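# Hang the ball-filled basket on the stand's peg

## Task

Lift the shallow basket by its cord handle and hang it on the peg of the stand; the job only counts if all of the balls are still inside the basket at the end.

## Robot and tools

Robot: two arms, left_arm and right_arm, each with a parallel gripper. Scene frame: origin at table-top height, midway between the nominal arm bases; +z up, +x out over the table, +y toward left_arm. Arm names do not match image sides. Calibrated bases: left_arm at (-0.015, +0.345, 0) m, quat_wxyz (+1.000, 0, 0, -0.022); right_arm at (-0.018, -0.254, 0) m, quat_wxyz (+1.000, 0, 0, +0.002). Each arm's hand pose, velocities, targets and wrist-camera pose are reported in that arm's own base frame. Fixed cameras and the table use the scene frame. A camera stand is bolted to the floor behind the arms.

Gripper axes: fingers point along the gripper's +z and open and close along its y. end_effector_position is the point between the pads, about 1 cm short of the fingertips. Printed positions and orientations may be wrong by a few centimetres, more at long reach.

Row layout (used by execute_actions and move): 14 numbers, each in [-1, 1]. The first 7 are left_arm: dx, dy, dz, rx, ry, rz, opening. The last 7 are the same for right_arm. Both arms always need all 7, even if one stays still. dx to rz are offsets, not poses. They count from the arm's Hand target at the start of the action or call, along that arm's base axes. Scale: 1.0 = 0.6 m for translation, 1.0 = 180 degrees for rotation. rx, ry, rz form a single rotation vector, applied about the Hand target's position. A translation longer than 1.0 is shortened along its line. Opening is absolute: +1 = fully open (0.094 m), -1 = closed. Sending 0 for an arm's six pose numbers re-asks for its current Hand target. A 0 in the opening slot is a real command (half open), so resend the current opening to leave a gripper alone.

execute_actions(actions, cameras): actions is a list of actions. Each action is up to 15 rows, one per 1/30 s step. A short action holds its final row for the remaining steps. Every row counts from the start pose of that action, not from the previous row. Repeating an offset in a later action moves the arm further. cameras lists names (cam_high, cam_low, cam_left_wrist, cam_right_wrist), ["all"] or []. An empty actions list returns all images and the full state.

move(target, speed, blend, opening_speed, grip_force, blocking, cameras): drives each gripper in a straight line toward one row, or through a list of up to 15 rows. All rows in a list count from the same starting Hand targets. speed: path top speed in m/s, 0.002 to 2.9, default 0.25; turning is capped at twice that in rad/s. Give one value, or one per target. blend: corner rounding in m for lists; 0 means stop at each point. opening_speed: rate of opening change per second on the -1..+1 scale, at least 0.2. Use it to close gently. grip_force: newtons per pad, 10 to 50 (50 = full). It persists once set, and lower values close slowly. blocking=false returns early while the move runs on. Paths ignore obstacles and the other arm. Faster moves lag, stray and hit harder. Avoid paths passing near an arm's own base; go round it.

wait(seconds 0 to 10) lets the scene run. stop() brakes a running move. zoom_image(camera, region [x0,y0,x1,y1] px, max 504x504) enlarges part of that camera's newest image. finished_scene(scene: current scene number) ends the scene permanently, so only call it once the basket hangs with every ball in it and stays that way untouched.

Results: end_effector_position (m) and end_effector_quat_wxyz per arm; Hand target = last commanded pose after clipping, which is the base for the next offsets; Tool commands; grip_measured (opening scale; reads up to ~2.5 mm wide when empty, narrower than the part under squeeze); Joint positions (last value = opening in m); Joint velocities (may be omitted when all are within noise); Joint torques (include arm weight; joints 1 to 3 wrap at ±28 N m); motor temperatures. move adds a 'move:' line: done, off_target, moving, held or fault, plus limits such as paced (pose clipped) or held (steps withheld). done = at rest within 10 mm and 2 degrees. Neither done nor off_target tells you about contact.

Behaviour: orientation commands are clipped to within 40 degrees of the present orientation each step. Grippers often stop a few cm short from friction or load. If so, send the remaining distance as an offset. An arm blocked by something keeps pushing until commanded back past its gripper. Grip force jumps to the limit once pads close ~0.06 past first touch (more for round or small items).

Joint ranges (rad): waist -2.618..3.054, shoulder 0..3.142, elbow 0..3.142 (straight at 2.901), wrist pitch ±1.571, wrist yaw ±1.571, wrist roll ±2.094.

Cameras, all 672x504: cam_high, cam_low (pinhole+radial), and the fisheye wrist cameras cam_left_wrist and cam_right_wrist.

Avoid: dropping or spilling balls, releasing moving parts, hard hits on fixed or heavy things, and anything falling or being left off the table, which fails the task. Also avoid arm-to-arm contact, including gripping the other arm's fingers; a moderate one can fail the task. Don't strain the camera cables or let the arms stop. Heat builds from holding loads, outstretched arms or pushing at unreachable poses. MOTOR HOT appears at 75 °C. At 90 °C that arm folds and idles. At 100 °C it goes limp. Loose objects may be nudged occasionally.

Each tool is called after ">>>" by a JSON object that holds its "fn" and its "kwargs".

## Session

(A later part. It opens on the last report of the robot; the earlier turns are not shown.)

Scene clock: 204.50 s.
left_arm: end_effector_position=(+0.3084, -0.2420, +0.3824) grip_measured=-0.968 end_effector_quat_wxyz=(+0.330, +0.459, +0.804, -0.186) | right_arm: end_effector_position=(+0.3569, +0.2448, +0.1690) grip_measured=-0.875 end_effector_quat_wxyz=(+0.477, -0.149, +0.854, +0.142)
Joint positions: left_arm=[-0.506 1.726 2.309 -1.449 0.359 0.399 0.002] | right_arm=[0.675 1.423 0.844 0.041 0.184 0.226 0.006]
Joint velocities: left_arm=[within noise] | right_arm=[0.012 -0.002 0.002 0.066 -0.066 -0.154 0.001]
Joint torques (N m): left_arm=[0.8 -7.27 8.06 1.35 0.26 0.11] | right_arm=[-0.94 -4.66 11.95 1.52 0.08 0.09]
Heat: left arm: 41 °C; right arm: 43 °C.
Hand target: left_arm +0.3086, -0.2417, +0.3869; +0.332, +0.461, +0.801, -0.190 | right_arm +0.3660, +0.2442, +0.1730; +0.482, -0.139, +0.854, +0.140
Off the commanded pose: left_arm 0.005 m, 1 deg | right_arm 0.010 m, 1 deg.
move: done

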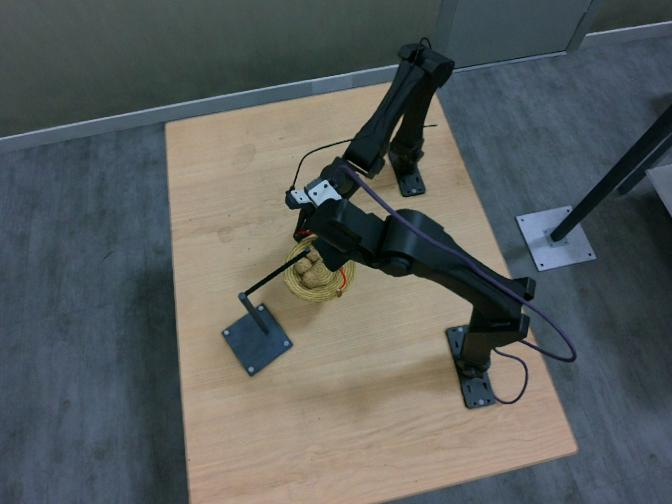

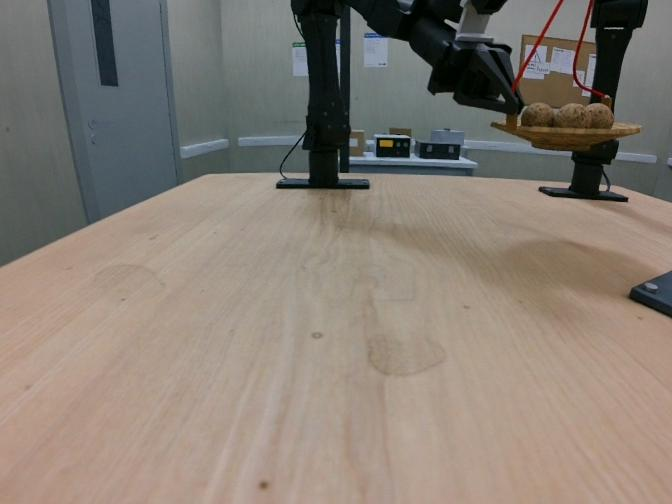

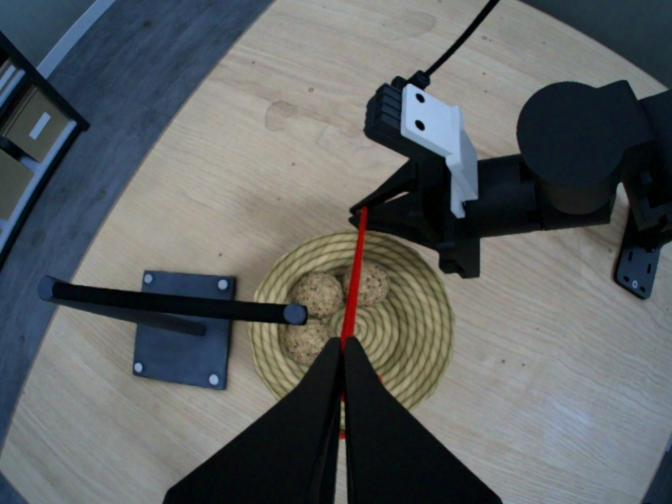

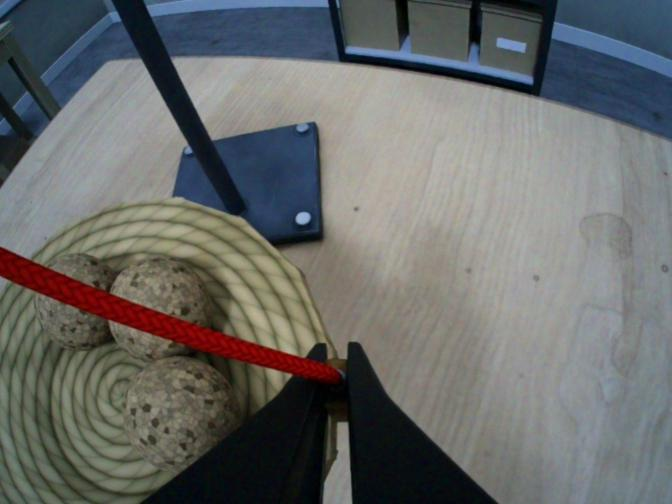

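>>> {"fn": "move", "kwargs": {"target": [0.0857,0.033,0,0,0,0,-1,0.0828,0.039,0,0,0,0,-1], "speed": 0.04, "cameras": ["all"]}}

>>> {"fn": "zoom_image", "kwargs": {"camera": "cam_left_wrist", "region": [200, 150, 500, 400]}}

Scene clock: 212.60 s.
left_arm: end_effector_position=(+0.3590, -0.2222, +0.3860) grip_measured=-0.968 end_effector_quat_wxyz=(+0.345, +0.455, +0.800, -0.185) | right_arm: end_effector_position=(+0.4058, +0.2670, +0.1704) grip_measured=-0.875 end_effector_quat_wxyz=(+0.478, -0.147, +0.855, +0.140)
Joint positions: left_arm=[-0.372 1.921 2.587 -1.542 0.443 0.5 0.002] | right_arm=[0.638 1.623 1.039 0.049 0.157 0.209 0.006]
Joint torques (N m): left_arm=[0.81 -8.66 7.39 1.32 0.32 0.11] | right_arm=[-0.84 -6.31 12.25 1.54 0.02 0.08]
Heat: left arm: 40 °C; right arm: 43 °C.
Hand target: left_arm +0.3600, -0.2220, +0.3868; +0.332, +0.461, +0.801, -0.191 | right_arm +0.4157, +0.2675, +0.1730; +0.482, -0.139, +0.854, +0.140
Off the commanded pose: left_arm 0.001 m, 2 deg | right_arm 0.010 m, 1 deg.
joint sent to its limit (left arm) — joint 4 (wrist pitch), lower limit. The joint targets still meet the commanded pose.
move: done

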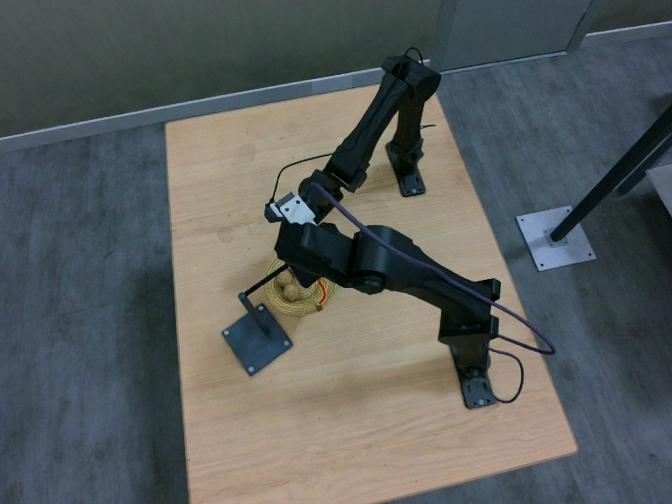

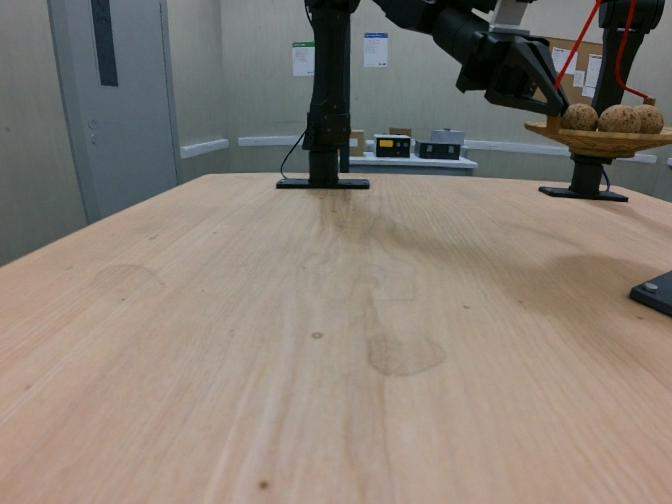

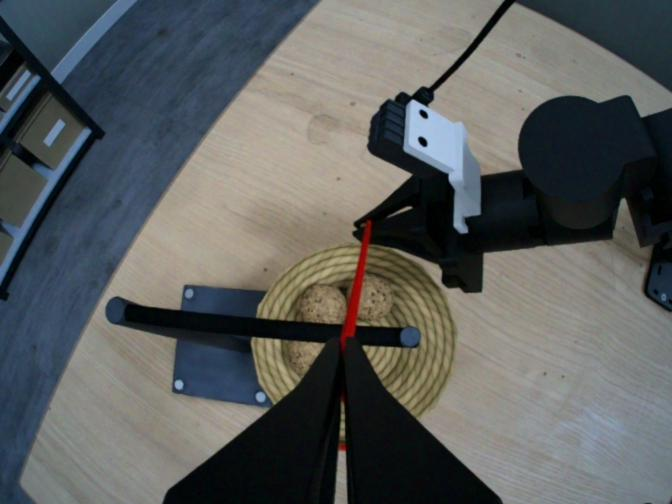

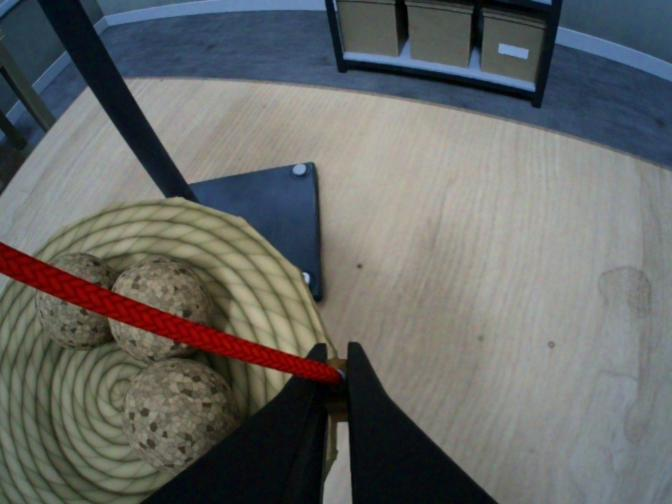

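Scaled by 1.680 from the camera's 672x504 image, which has a finer 960x720 frame.

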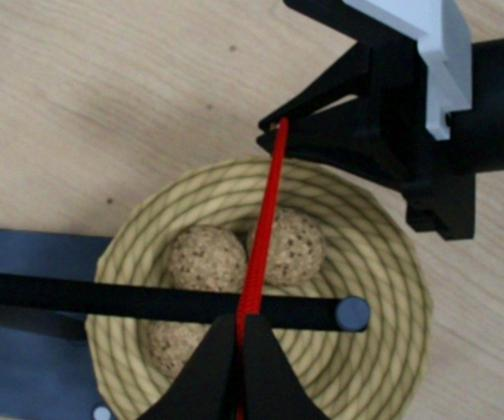

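>>> {"fn": "move", "kwargs": {"target": [0.025,0.013,-0.022,0,0,0,-1,0.026,0.0125,0,0,0,0,-1], "speed": 0.04, "cameras": ["cam_low","cam_left_wrist","cam_right_wrist"]}}

>>> {"fn": "zoom_image", "kwargs": {"camera": "cam_left_wrist", "region": [200, 150, 500, 400]}}

Scene clock: 218.53 s.
left_arm: end_effector_position=(+0.3729, -0.2138, +0.3767) grip_measured=-0.968 end_effector_quat_wxyz=(+0.341, +0.459, +0.800, -0.183) | right_arm: end_effector_position=(+0.4213, +0.2707, +0.1653) grip_measured=-0.875 end_effector_quat_wxyz=(+0.473, -0.144, +0.859, +0.134)
Joint positions: left_arm=[-0.333 1.952 2.593 -1.542 0.466 0.543 0.002] | right_arm=[0.625 1.689 1.103 0.035 0.156 0.205 0.006]
Joint torques (N m): left_arm=[0.7 -8.68 7.09 1.27 0.34 0.1] | right_arm=[-0.5 -7.24 12.83 1.59 -0.05 0.07]
Heat: left arm: 40 °C; right arm: 43 °C.
Hand target: left_arm +0.3750, -0.2141, +0.3737; +0.332, +0.461, +0.801, -0.190 | right_arm +0.4313, +0.2751, +0.1730; +0.482, -0.140, +0.854, +0.140
Off the commanded pose: left_arm 0.004 m, 1 deg | right_arm 0.013 m, 1 deg.
joint sent to its limit (left arm) — joint 4 (wrist pitch), lower limit. The joint targets still meet the commanded pose.
move: off_target (right_arm)
Images, in order (width x height): cam_low 672x504, cam_left_wrist 672x504, cam_right_wrist 672x504.

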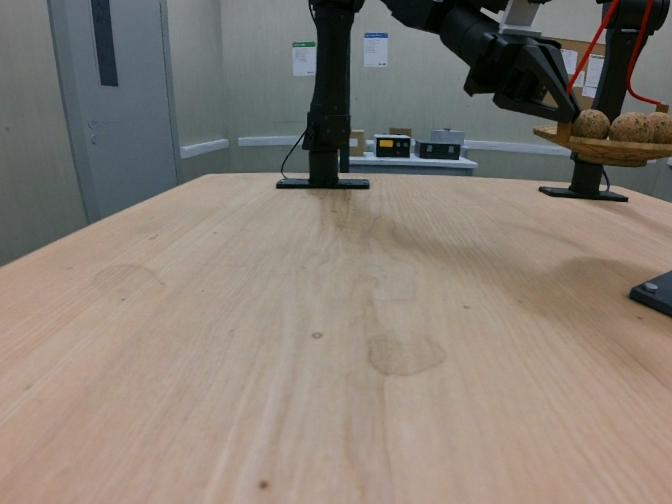

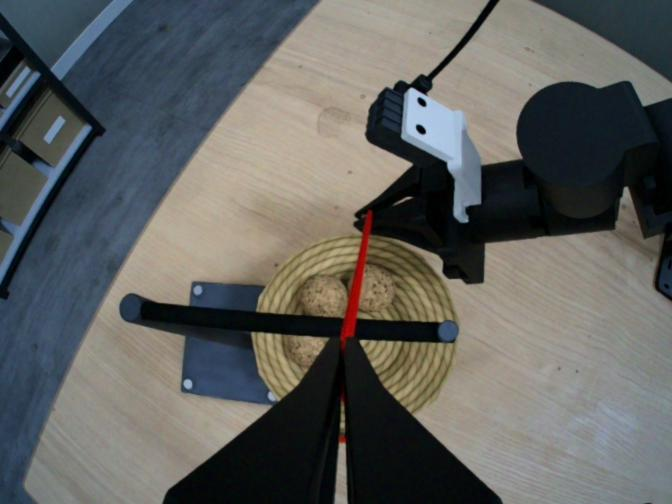

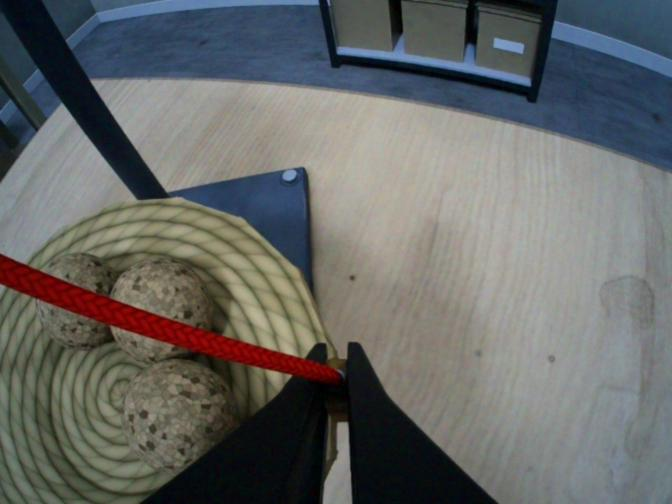

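Scaled by 1.680 from the camera's 672x504 image, which has a finer 960x720 frame.

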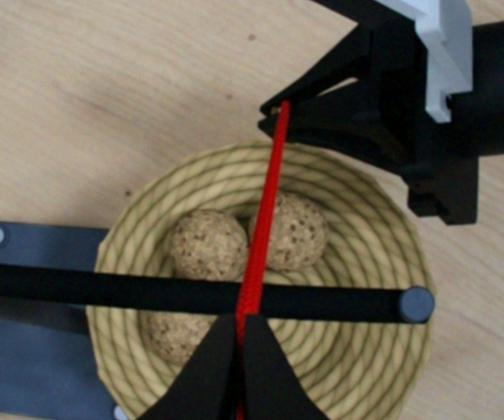

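>>> {"fn": "move", "kwargs": {"target": [0,0,0,0,0,0,-0.6,0,0,0,0,0,0,-1], "opening_speed": 0.25, "cameras": ["cam_low","cam_left_wrist","cam_right_wrist"]}}

>>> {"fn": "zoom_image", "kwargs": {"camera": "cam_left_wrist", "region": [200, 150, 500, 450]}}

Scene clock: 222.00 s.
left_arm: end_effector_position=(+0.3728, -0.2139, +0.3767) grip_measured=-0.602 end_effector_quat_wxyz=(+0.341, +0.459, +0.800, -0.184) | right_arm: end_effector_position=(+0.4207, +0.2703, +0.1641) grip_measured=-0.875 end_effector_quat_wxyz=(+0.471, -0.145, +0.860, +0.133)
Joint positions: left_arm=[-0.333 1.952 2.593 -1.542 0.467 0.544 0.019] | right_arm=[0.625 1.689 1.103 0.029 0.156 0.205 0.006]
Joint torques (N m): left_arm=[0.72 -8.66 7.08 1.27 0.33 0.07] | right_arm=[-0.51 -7.28 12.82 1.64 -0.04 0.06]
Motor temperatures (°C): left_arm=[24 31 40 33 26 22 26] | right_arm=[25 27 44 37 27 25 28]
Heat: left arm: 40 °C; right arm: 44 °C.
Hand target: left_arm +0.3750, -0.2142, +0.3737; +0.332, +0.461, +0.801, -0.191 | right_arm +0.4313, +0.2751, +0.1730; +0.482, -0.140, +0.854, +0.140
Off the commanded pose: left_arm 0.004 m, 1 deg | right_arm 0.015 m, 2 deg.
joint sent to its limit (left arm) — joint 4 (wrist pitch), lower limit. The joint targets still meet the commanded pose.
move: off_target (right_arm)
Images, in order (width x height): cam_low 672x504, cam_left_wrist 672x504, cam_right_wrist 672x504.

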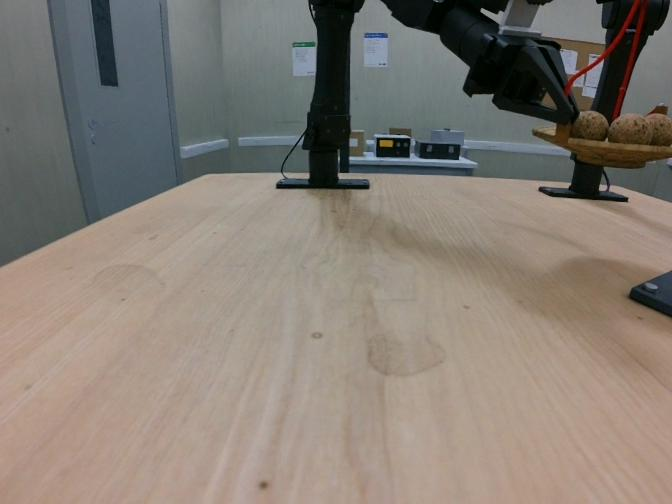

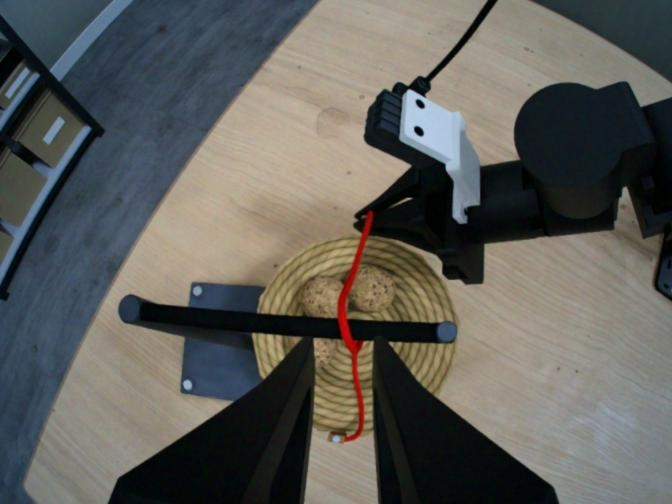

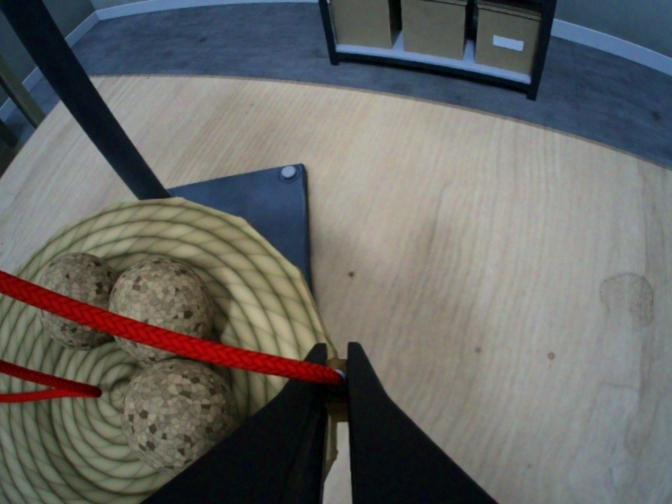

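Scaled by 1.680 from the camera's 672x504 image, which has a finer 960x720 frame.

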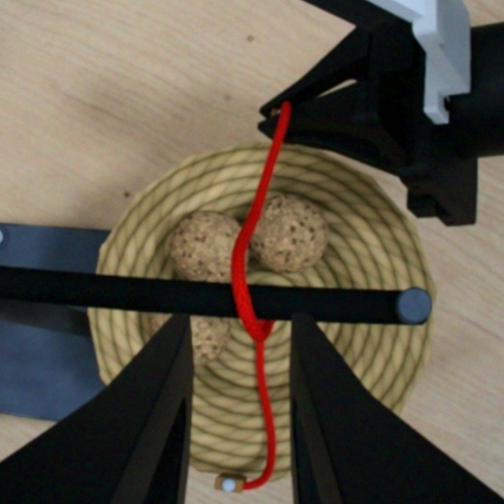

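>>> {"fn": "move", "kwargs": {"target": [[-0.06,0.1,0.09,0,0,0,-0.6,0,0,0,0,0,0,-1],[-0.2,0.24,0.12,0,0,0,-0.6,0,0,0,0,0,0,-1]], "speed": 0.1, "blend": [0.02,0], "cameras": ["cam_low","cam_left_wrist","cam_right_wrist"]}}

Scene clock: 227.00 s.
left_arm: end_effector_position=(+0.2593, -0.0690, +0.4490) grip_measured=-0.602 end_effector_quat_wxyz=(+0.482, +0.390, +0.776, -0.118) | right_arm: end_effector_position=(+0.4207, +0.2703, +0.1641) grip_measured=-0.875 end_effector_quat_wxyz=(+0.471, -0.145, +0.860, +0.133)
Joint positions: left_arm=[0.215 1.342 2.113 -1.542 0.756 0.814 0.019] | right_arm=[0.625 1.689 1.103 0.029 0.156 0.205 0.006]
Joint torques (N m): left_arm=[0.73 -3.12 3.62 1.36 0.4 0.08] | right_arm=[-0.49 -7.3 12.81 1.64 -0.04 0.07]
Heat: left arm: 39 °C; right arm: 45 °C.
Hand target: left_arm +0.2550, -0.0702, +0.4457; +0.332, +0.461, +0.800, -0.190 | right_arm +0.4313, +0.2751, +0.1730; +0.482, -0.140, +0.854, +0.140
Off the commanded pose: left_arm 0.006 m, 21 deg | right_arm 0.015 m, 2 deg.
joint sent to its limit (left arm) — joint 4 (wrist pitch), lower limit. The joint targets are off in orientation, not in position.
move: off_target (left_arm, right_arm)
Images, in order (width x height): cam_low 672x504, cam_left_wrist 672x504, cam_right_wrist 672x504.

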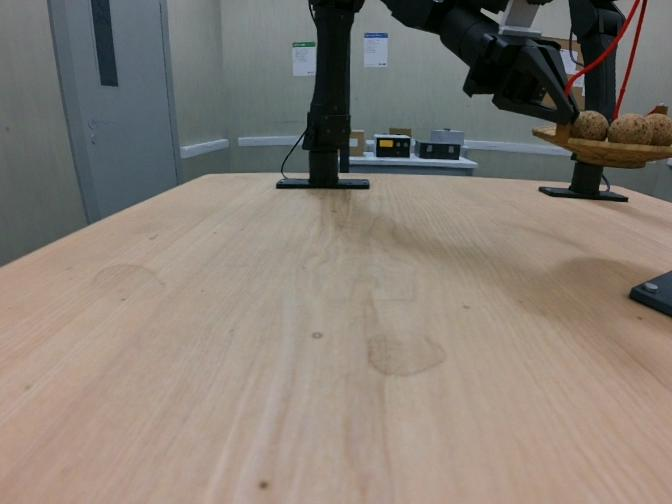

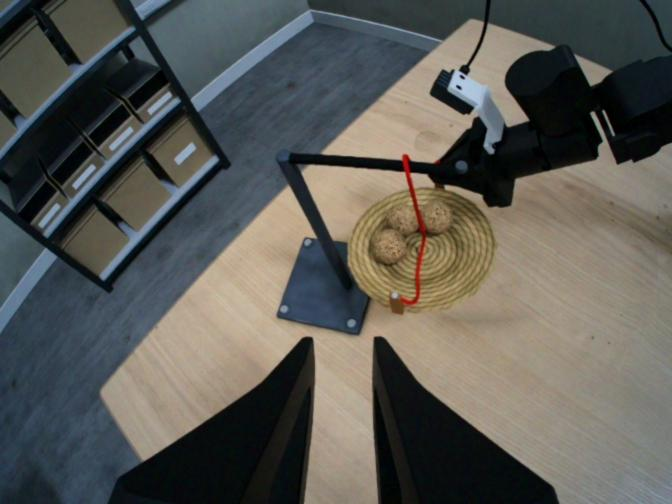

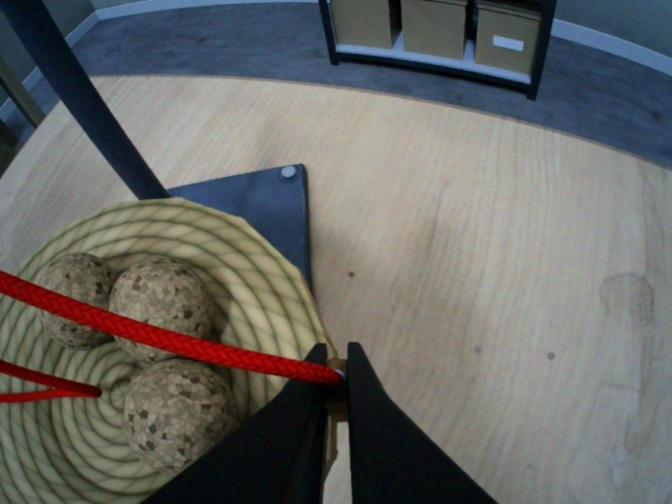

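>>> {"fn": "move", "kwargs": {"target": [0,0,0,0,0,0,-0.6,-0.02,-0.01,-0.075,0,0,0,-1], "speed": 0.05, "cameras": ["cam_low","cam_left_wrist","cam_right_wrist"]}}

>>> {"fn": "zoom_image", "kwargs": {"camera": "cam_left_wrist", "region": [260, 50, 560, 350]}}

Scene clock: 233.10 s.
left_arm: end_effector_position=(+0.2592, -0.0691, +0.4490) grip_measured=-0.602 end_effector_quat_wxyz=(+0.482, +0.390, +0.775, -0.118) | right_arm: end_effector_position=(+0.4164, +0.2672, +0.1333) grip_measured=-0.875 end_effector_quat_wxyz=(+0.478, -0.143, +0.856, +0.136)
Joint positions: left_arm=[0.215 1.342 2.113 -1.542 0.757 0.814 0.019] | right_arm=[0.625 1.717 0.985 0.193 0.156 0.205 0.006]
Joint torques (N m): left_arm=[0.73 -3.11 3.58 1.37 0.41 0.07] | right_arm=[-0.02 -7.28 7.95 1.87 0.02 0.11]
Heat: left arm: 38 °C; right arm: 45 °C.
Hand target: left_arm +0.2550, -0.0702, +0.4457; +0.332, +0.461, +0.800, -0.190 | right_arm +0.4193, +0.2691, +0.1280; +0.482, -0.140, +0.854, +0.140
Off the commanded pose: left_arm 0.005 m, 21 deg | right_arm 0.006 m, 1 deg.
joint sent to its limit (left arm) — joint 4 (wrist pitch), lower limit. The joint targets are off in orientation, not in position.
move: off_target (left_arm)
Images, in order (width x height): cam_low 672x504, cam_left_wrist 672x504, cam_right_wrist 672x504.

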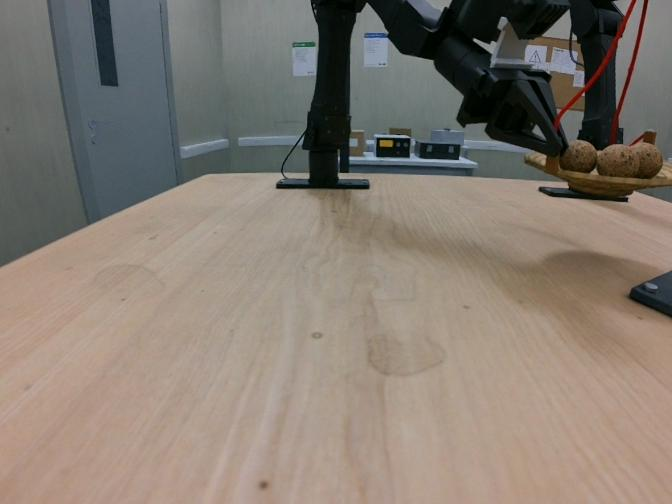

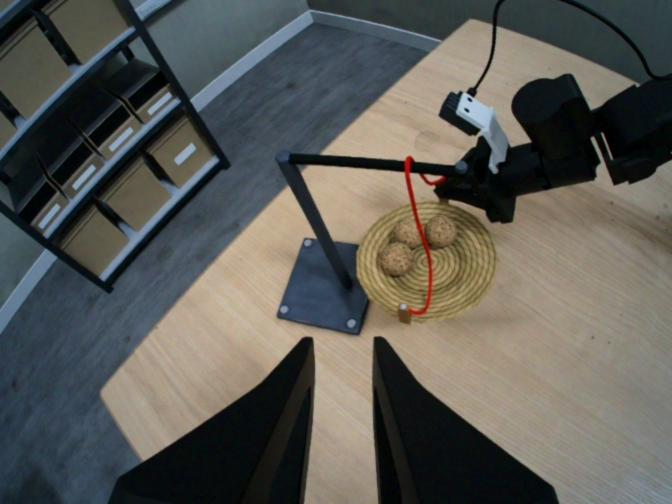

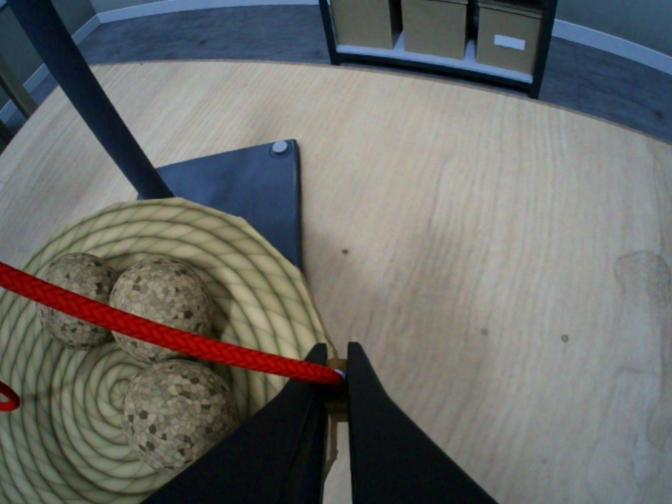

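Scaled by 1.680 from the camera's 672x504 image, which has a finer 960x720 frame.

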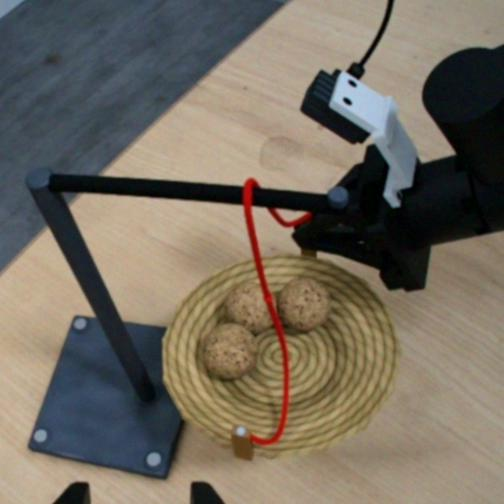

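>>> {"fn": "move", "kwargs": {"target": [0,0,0,0,0,0,-0.6,0,0,-0.045,0,0,0,-1], "speed": 0.05, "cameras": ["cam_low","cam_left_wrist","cam_right_wrist"]}}

>>> {"fn": "zoom_image", "kwargs": {"camera": "cam_left_wrist", "region": [260, 50, 560, 350]}}

Scene clock: 236.27 s.
left_arm: end_effector_position=(+0.2592, -0.0691, +0.4490) grip_measured=-0.602 end_effector_quat_wxyz=(+0.482, +0.390, +0.775, -0.118) | right_arm: end_effector_position=(+0.4170, +0.2677, +0.1064) grip_measured=-0.875 end_effector_quat_wxyz=(+0.478, -0.143, +0.856, +0.136)
Joint positions: left_arm=[0.215 1.342 2.113 -1.542 0.757 0.814 0.019] | right_arm=[0.625 1.776 0.932 0.306 0.156 0.205 0.006]
Joint torques (N m): left_arm=[0.73 -3.14 3.58 1.37 0.41 0.07] | right_arm=[-0.05 -7.5 7.57 1.88 0.01 0.11]
Heat: left arm: 37 °C; right arm: 44 °C.
Hand target: left_arm +0.2550, -0.0702, +0.4457; +0.332, +0.461, +0.800, -0.190 | right_arm +0.4193, +0.2691, +0.1011; +0.482, -0.140, +0.854, +0.140
Off the commanded pose: left_arm 0.005 m, 21 deg | right_arm 0.006 m, 1 deg.
joint sent to its limit (left arm) — joint 4 (wrist pitch), lower limit. The joint targets are off in orientation, not in position.
move: off_target (left_arm)
Images, in order (width x height): cam_low 672x504, cam_left_wrist 672x504, cam_right_wrist 672x504.

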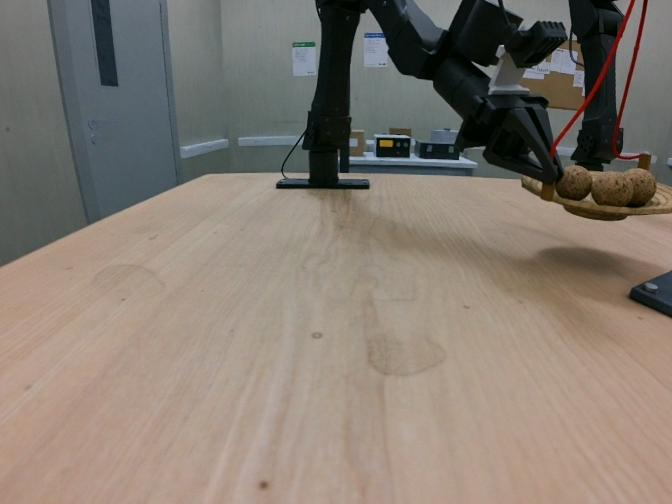

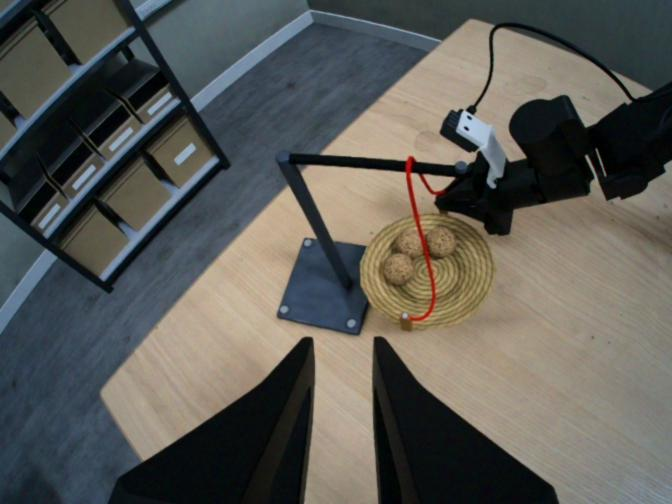

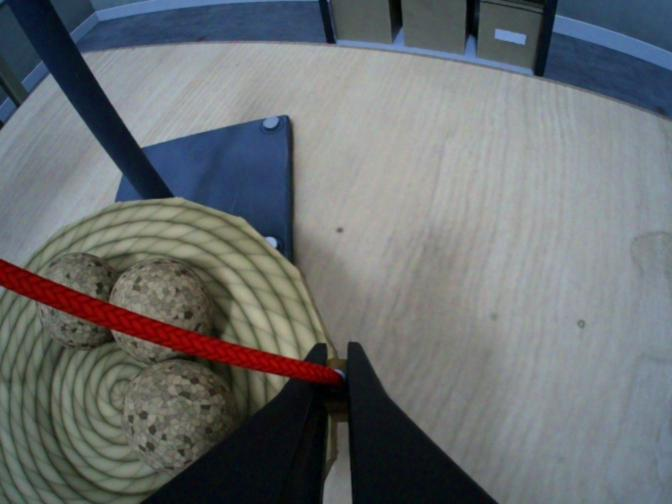

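Scaled by 1.680 from the camera's 672x504 image, which has a finer 960x720 frame.

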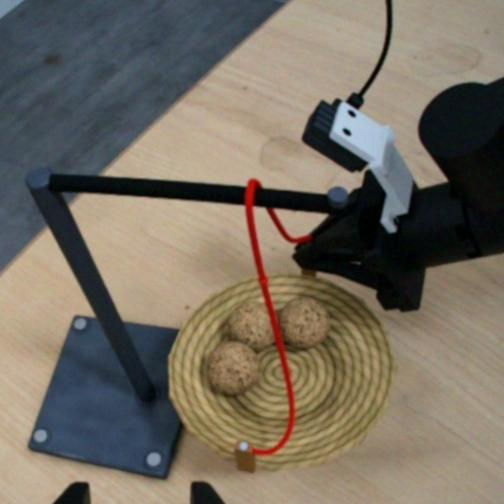

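>>> {"fn": "move", "kwargs": {"target": [0,0,0,0,0,0,-0.6,0,0,-0.025,0,0,0,-1], "speed": 0.04, "cameras": ["cam_low","cam_left_wrist","cam_right_wrist"]}}

>>> {"fn": "zoom_image", "kwargs": {"camera": "cam_left_wrist", "region": [260, 50, 560, 350]}}

>>> {"fn": "zoom_image", "kwargs": {"camera": "cam_low", "region": [480, 0, 672, 230]}}

Scene clock: 241.30 s.
left_arm: end_effector_position=(+0.2592, -0.0691, +0.4490) grip_measured=-0.602 end_effector_quat_wxyz=(+0.482, +0.390, +0.775, -0.118) | right_arm: end_effector_position=(+0.4175, +0.2680, +0.0919) grip_measured=-0.875 end_effector_quat_wxyz=(+0.478, -0.143, +0.856, +0.137)
Joint positions: left_arm=[0.215 1.342 2.113 -1.542 0.757 0.814 0.019] | right_arm=[0.625 1.814 0.908 0.369 0.156 0.205 0.006]
Joint torques (N m): left_arm=[0.73 -3.12 3.6 1.37 0.42 0.07] | right_arm=[-0.03 -7.57 7.3 1.86 0.01 0.11]
Heat: left arm: 36 °C; right arm: 43 °C.
Hand target: left_arm +0.2550, -0.0702, +0.4457; +0.332, +0.461, +0.800, -0.190 | right_arm +0.4193, +0.2691, +0.0861; +0.482, -0.140, +0.854, +0.140
Off the commanded pose: left_arm 0.005 m, 21 deg | right_arm 0.006 m, 1 deg.
joint sent to its limit (left arm) — joint 4 (wrist pitch), lower limit. The joint targets are off in orientation, not in position.
move: off_target (left_arm)
Images, in order (width x height): cam_low 672x504, cam_left_wrist 672x504, cam_right_wrist 672x504.

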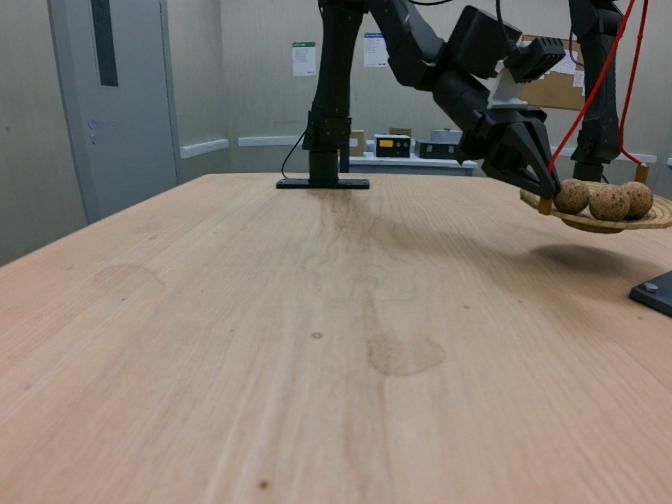

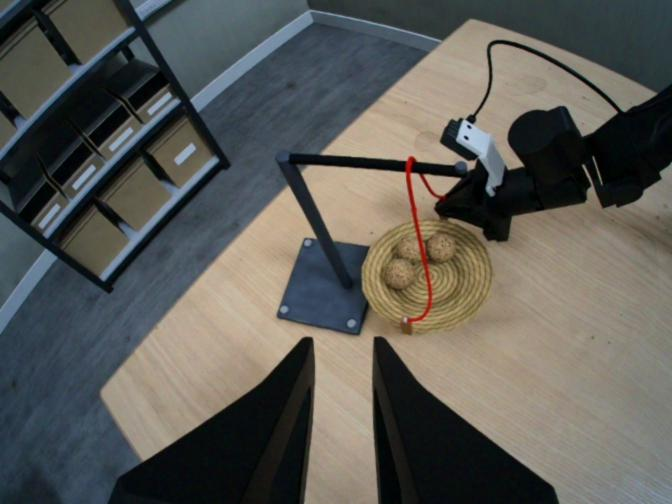

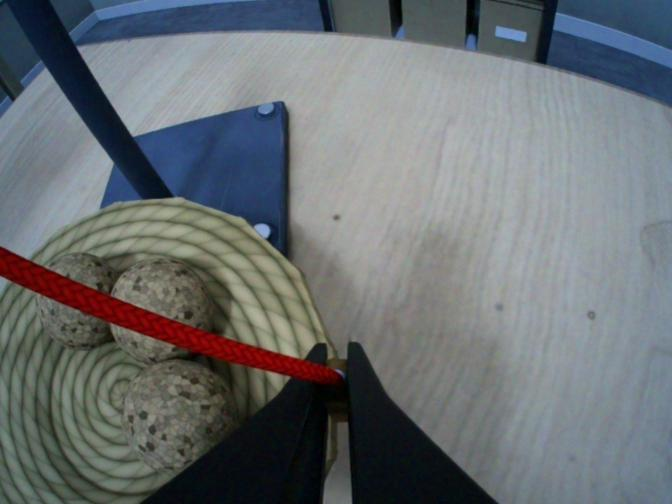

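Scaled by 1.680 from the camera's 672x504 image, which has a finer 960x720 frame.

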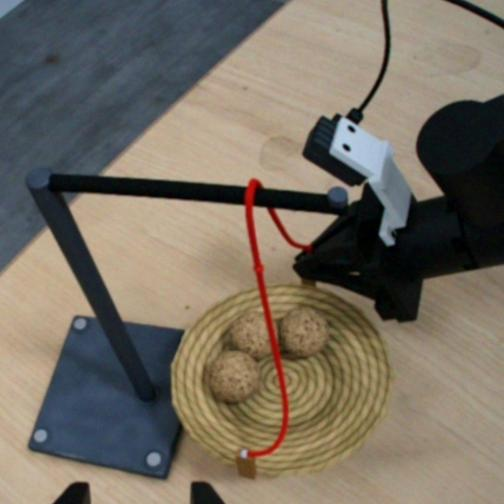

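Scaled by 2.191 from the camera's 672x504 image, which has a finer 960x720 frame.

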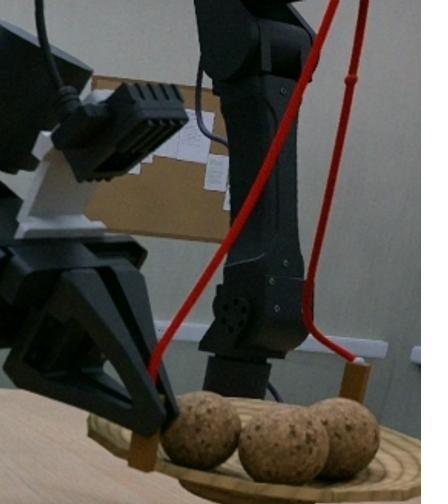

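>>> {"fn": "move", "kwargs": {"target": [0,0,0,0,0,0,-0.6,-0.02,0.073,0,0,0,0,-1], "speed": 0.04, "cameras": ["cam_low","cam_left_wrist","cam_right_wrist"]}}

>>> {"fn": "zoom_image", "kwargs": {"camera": "cam_left_wrist", "region": [260, 50, 560, 350]}}

>>> {"fn": "zoom_image", "kwargs": {"camera": "cam_low", "region": [480, 0, 672, 230]}}

Scene clock: 271.80 s.
left_arm: end_effector_position=(+0.2592, -0.0691, +0.4490) grip_measured=-0.602 end_effector_quat_wxyz=(+0.482, +0.390, +0.775, -0.118) | right_arm: end_effector_position=(+0.3991, +0.3049, +0.0811) grip_measured=-0.875 end_effector_quat_wxyz=(+0.472, -0.150, +0.858, +0.134)
Joint positions: left_arm=[0.215 1.342 2.113 -1.542 0.757 0.814 0.019] | right_arm=[0.738 1.868 0.946 0.359 0.245 0.257 0.006]
Joint torques (N m): left_arm=[0.73 -3.12 3.59 1.37 0.42 0.08] | right_arm=[0.35 -7.77 11.52 1.6 0.16 0.21]
Motor temperatures (°C): left_arm=[24 30 34 33 26 22 25] | right_arm=[25 28 43 39 27 25 28]
Heat: left arm: 34 °C; right arm: 43 °C.
Hand target: left_arm +0.2550, -0.0702, +0.4457; +0.332, +0.461, +0.800, -0.190 | right_arm +0.4074, +0.3128, +0.0859; +0.482, -0.139, +0.854, +0.140
Off the commanded pose: left_arm 0.005 m, 21 deg | right_arm 0.012 m, 2 deg.
joint sent to its limit (left arm) — joint 4 (wrist pitch), lower limit. The joint targets are off in orientation, not in position.
move: off_target (left_arm, right_arm)
Images, in order (width x height): cam_low 672x504, cam_left_wrist 672x504, cam_right_wrist 672x504.

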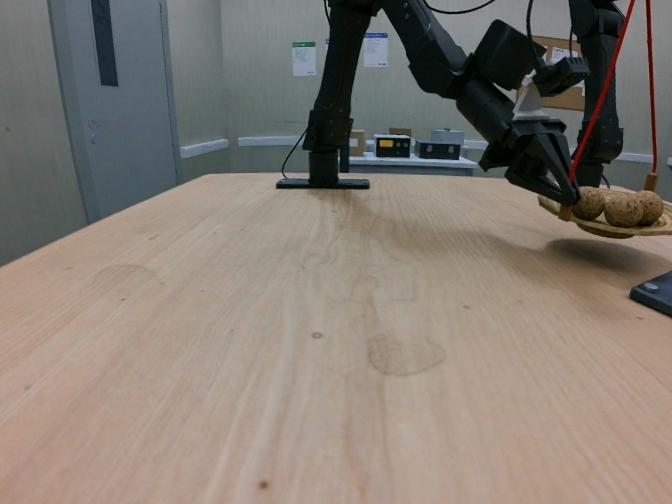

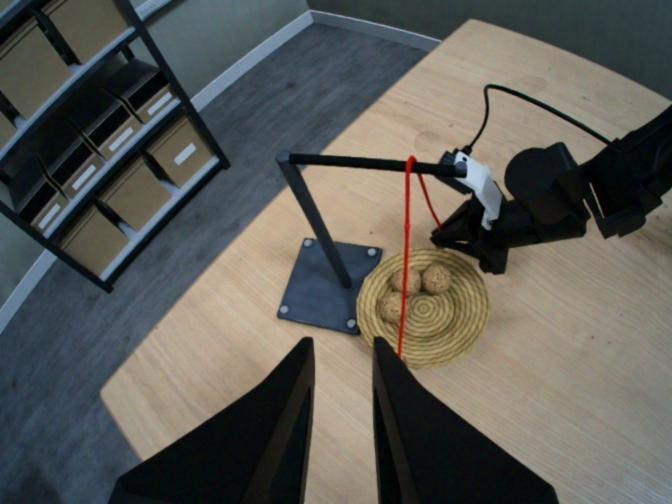

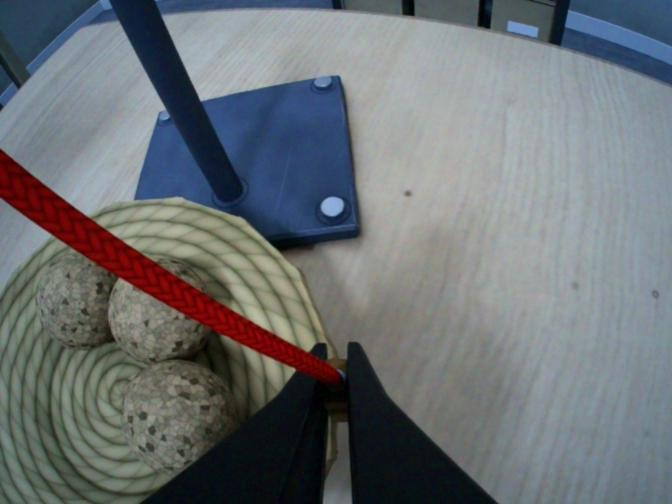

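Scaled by 1.680 from the camera's 672x504 image, which has a finer 960x720 frame.

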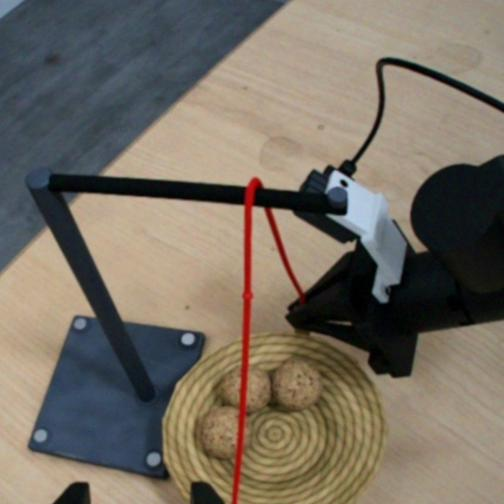

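Scaled by 2.191 from the camera's 672x504 image, which has a finer 960x720 frame.

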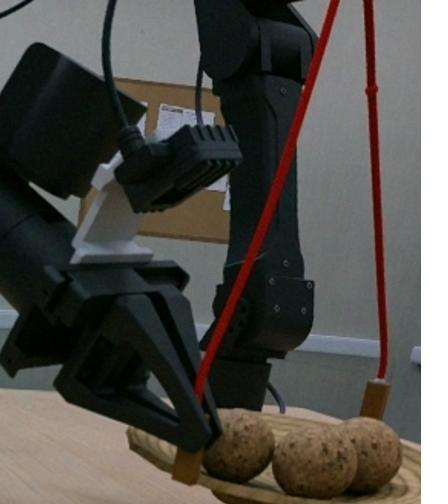

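>>> {"fn": "move", "kwargs": {"target": [0,0,0,0,0,0,-0.6,0,0,0.02,-0.041,-0.0167,0,-1], "speed": 0.04, "cameras": ["cam_low","cam_left_wrist"]}}

>>> {"fn": "zoom_image", "kwargs": {"camera": "cam_left_wrist", "region": [260, 50, 560, 350]}}

>>> {"fn": "zoom_image", "kwargs": {"camera": "cam_low", "region": [480, 0, 672, 230]}}

Scene clock: 277.33 s.
left_arm: end_effector_position=(+0.2592, -0.0691, +0.4490) grip_measured=-0.602 end_effector_quat_wxyz=(+0.482, +0.390, +0.775, -0.118) | right_arm: end_effector_position=(+0.4022, +0.3055, +0.0899) grip_measured=-0.875 end_effector_quat_wxyz=(+0.484, -0.175, +0.854, +0.080)
Joint positions: left_arm=[0.215 1.342 2.113 -1.542 0.757 0.814 0.019] | right_arm=[0.767 1.868 0.996 0.29 0.34 0.178 0.006]
Joint torques (N m): left_arm=[0.75 -3.11 3.6 1.37 0.41 0.08] | right_arm=[0.58 -9.09 11.36 1.46 0.21 -0.02]
Heat: left arm: 34 °C; right arm: 44 °C.
Hand target: left_arm +0.2550, -0.0702, +0.4457; +0.332, +0.461, +0.800, -0.190 | right_arm +0.4074, +0.3127, +0.0979; +0.494, -0.174, +0.848, +0.081
Off the commanded pose: left_arm 0.005 m, 21 deg | right_arm 0.012 m, 1 deg.
joint sent to its limit (left arm) — joint 4 (wrist pitch), lower limit. The joint targets are off in orientation, not in position.
move: off_target (left_arm, right_arm)
Images, in order (width x height): cam_low 672x504, cam_left_wrist 672x504.

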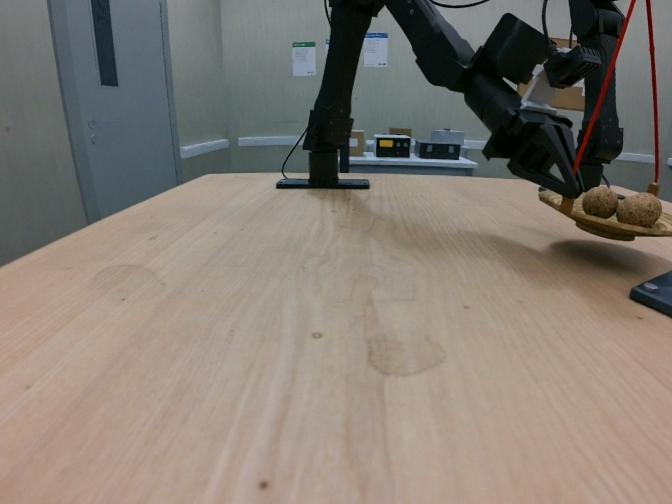

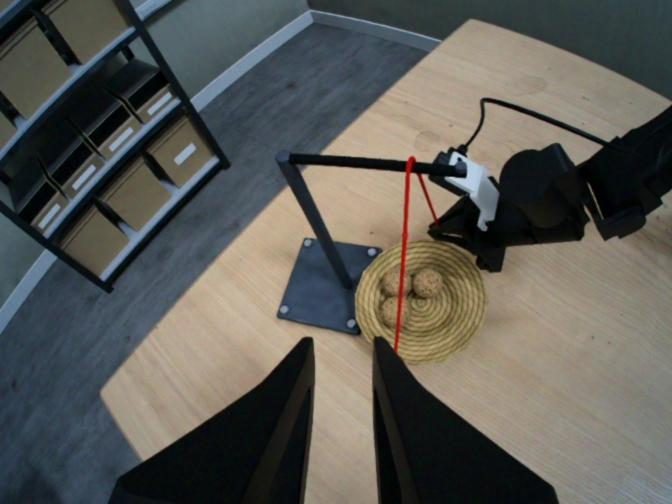

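Scaled by 1.680 from the camera's 672x504 image, which has a finer 960x720 frame.

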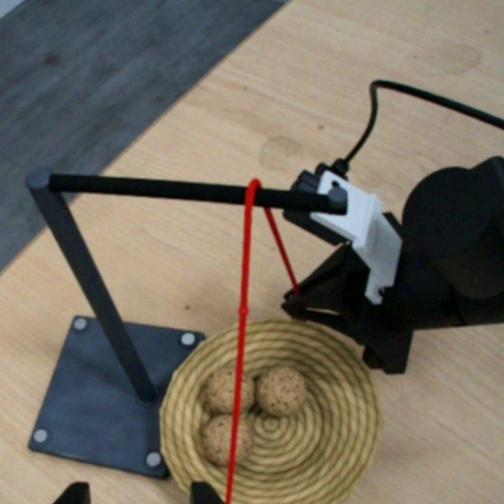

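Scaled by 2.191 from the camera's 672x504 image, which has a finer 960x720 frame.

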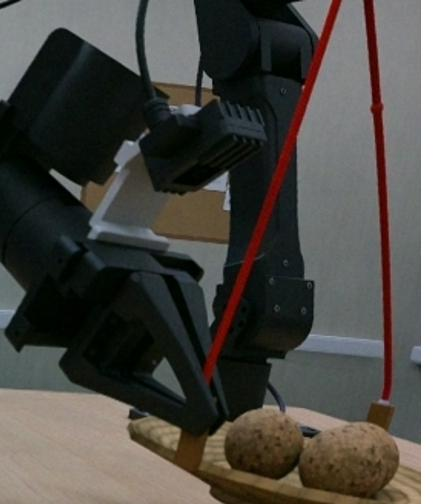

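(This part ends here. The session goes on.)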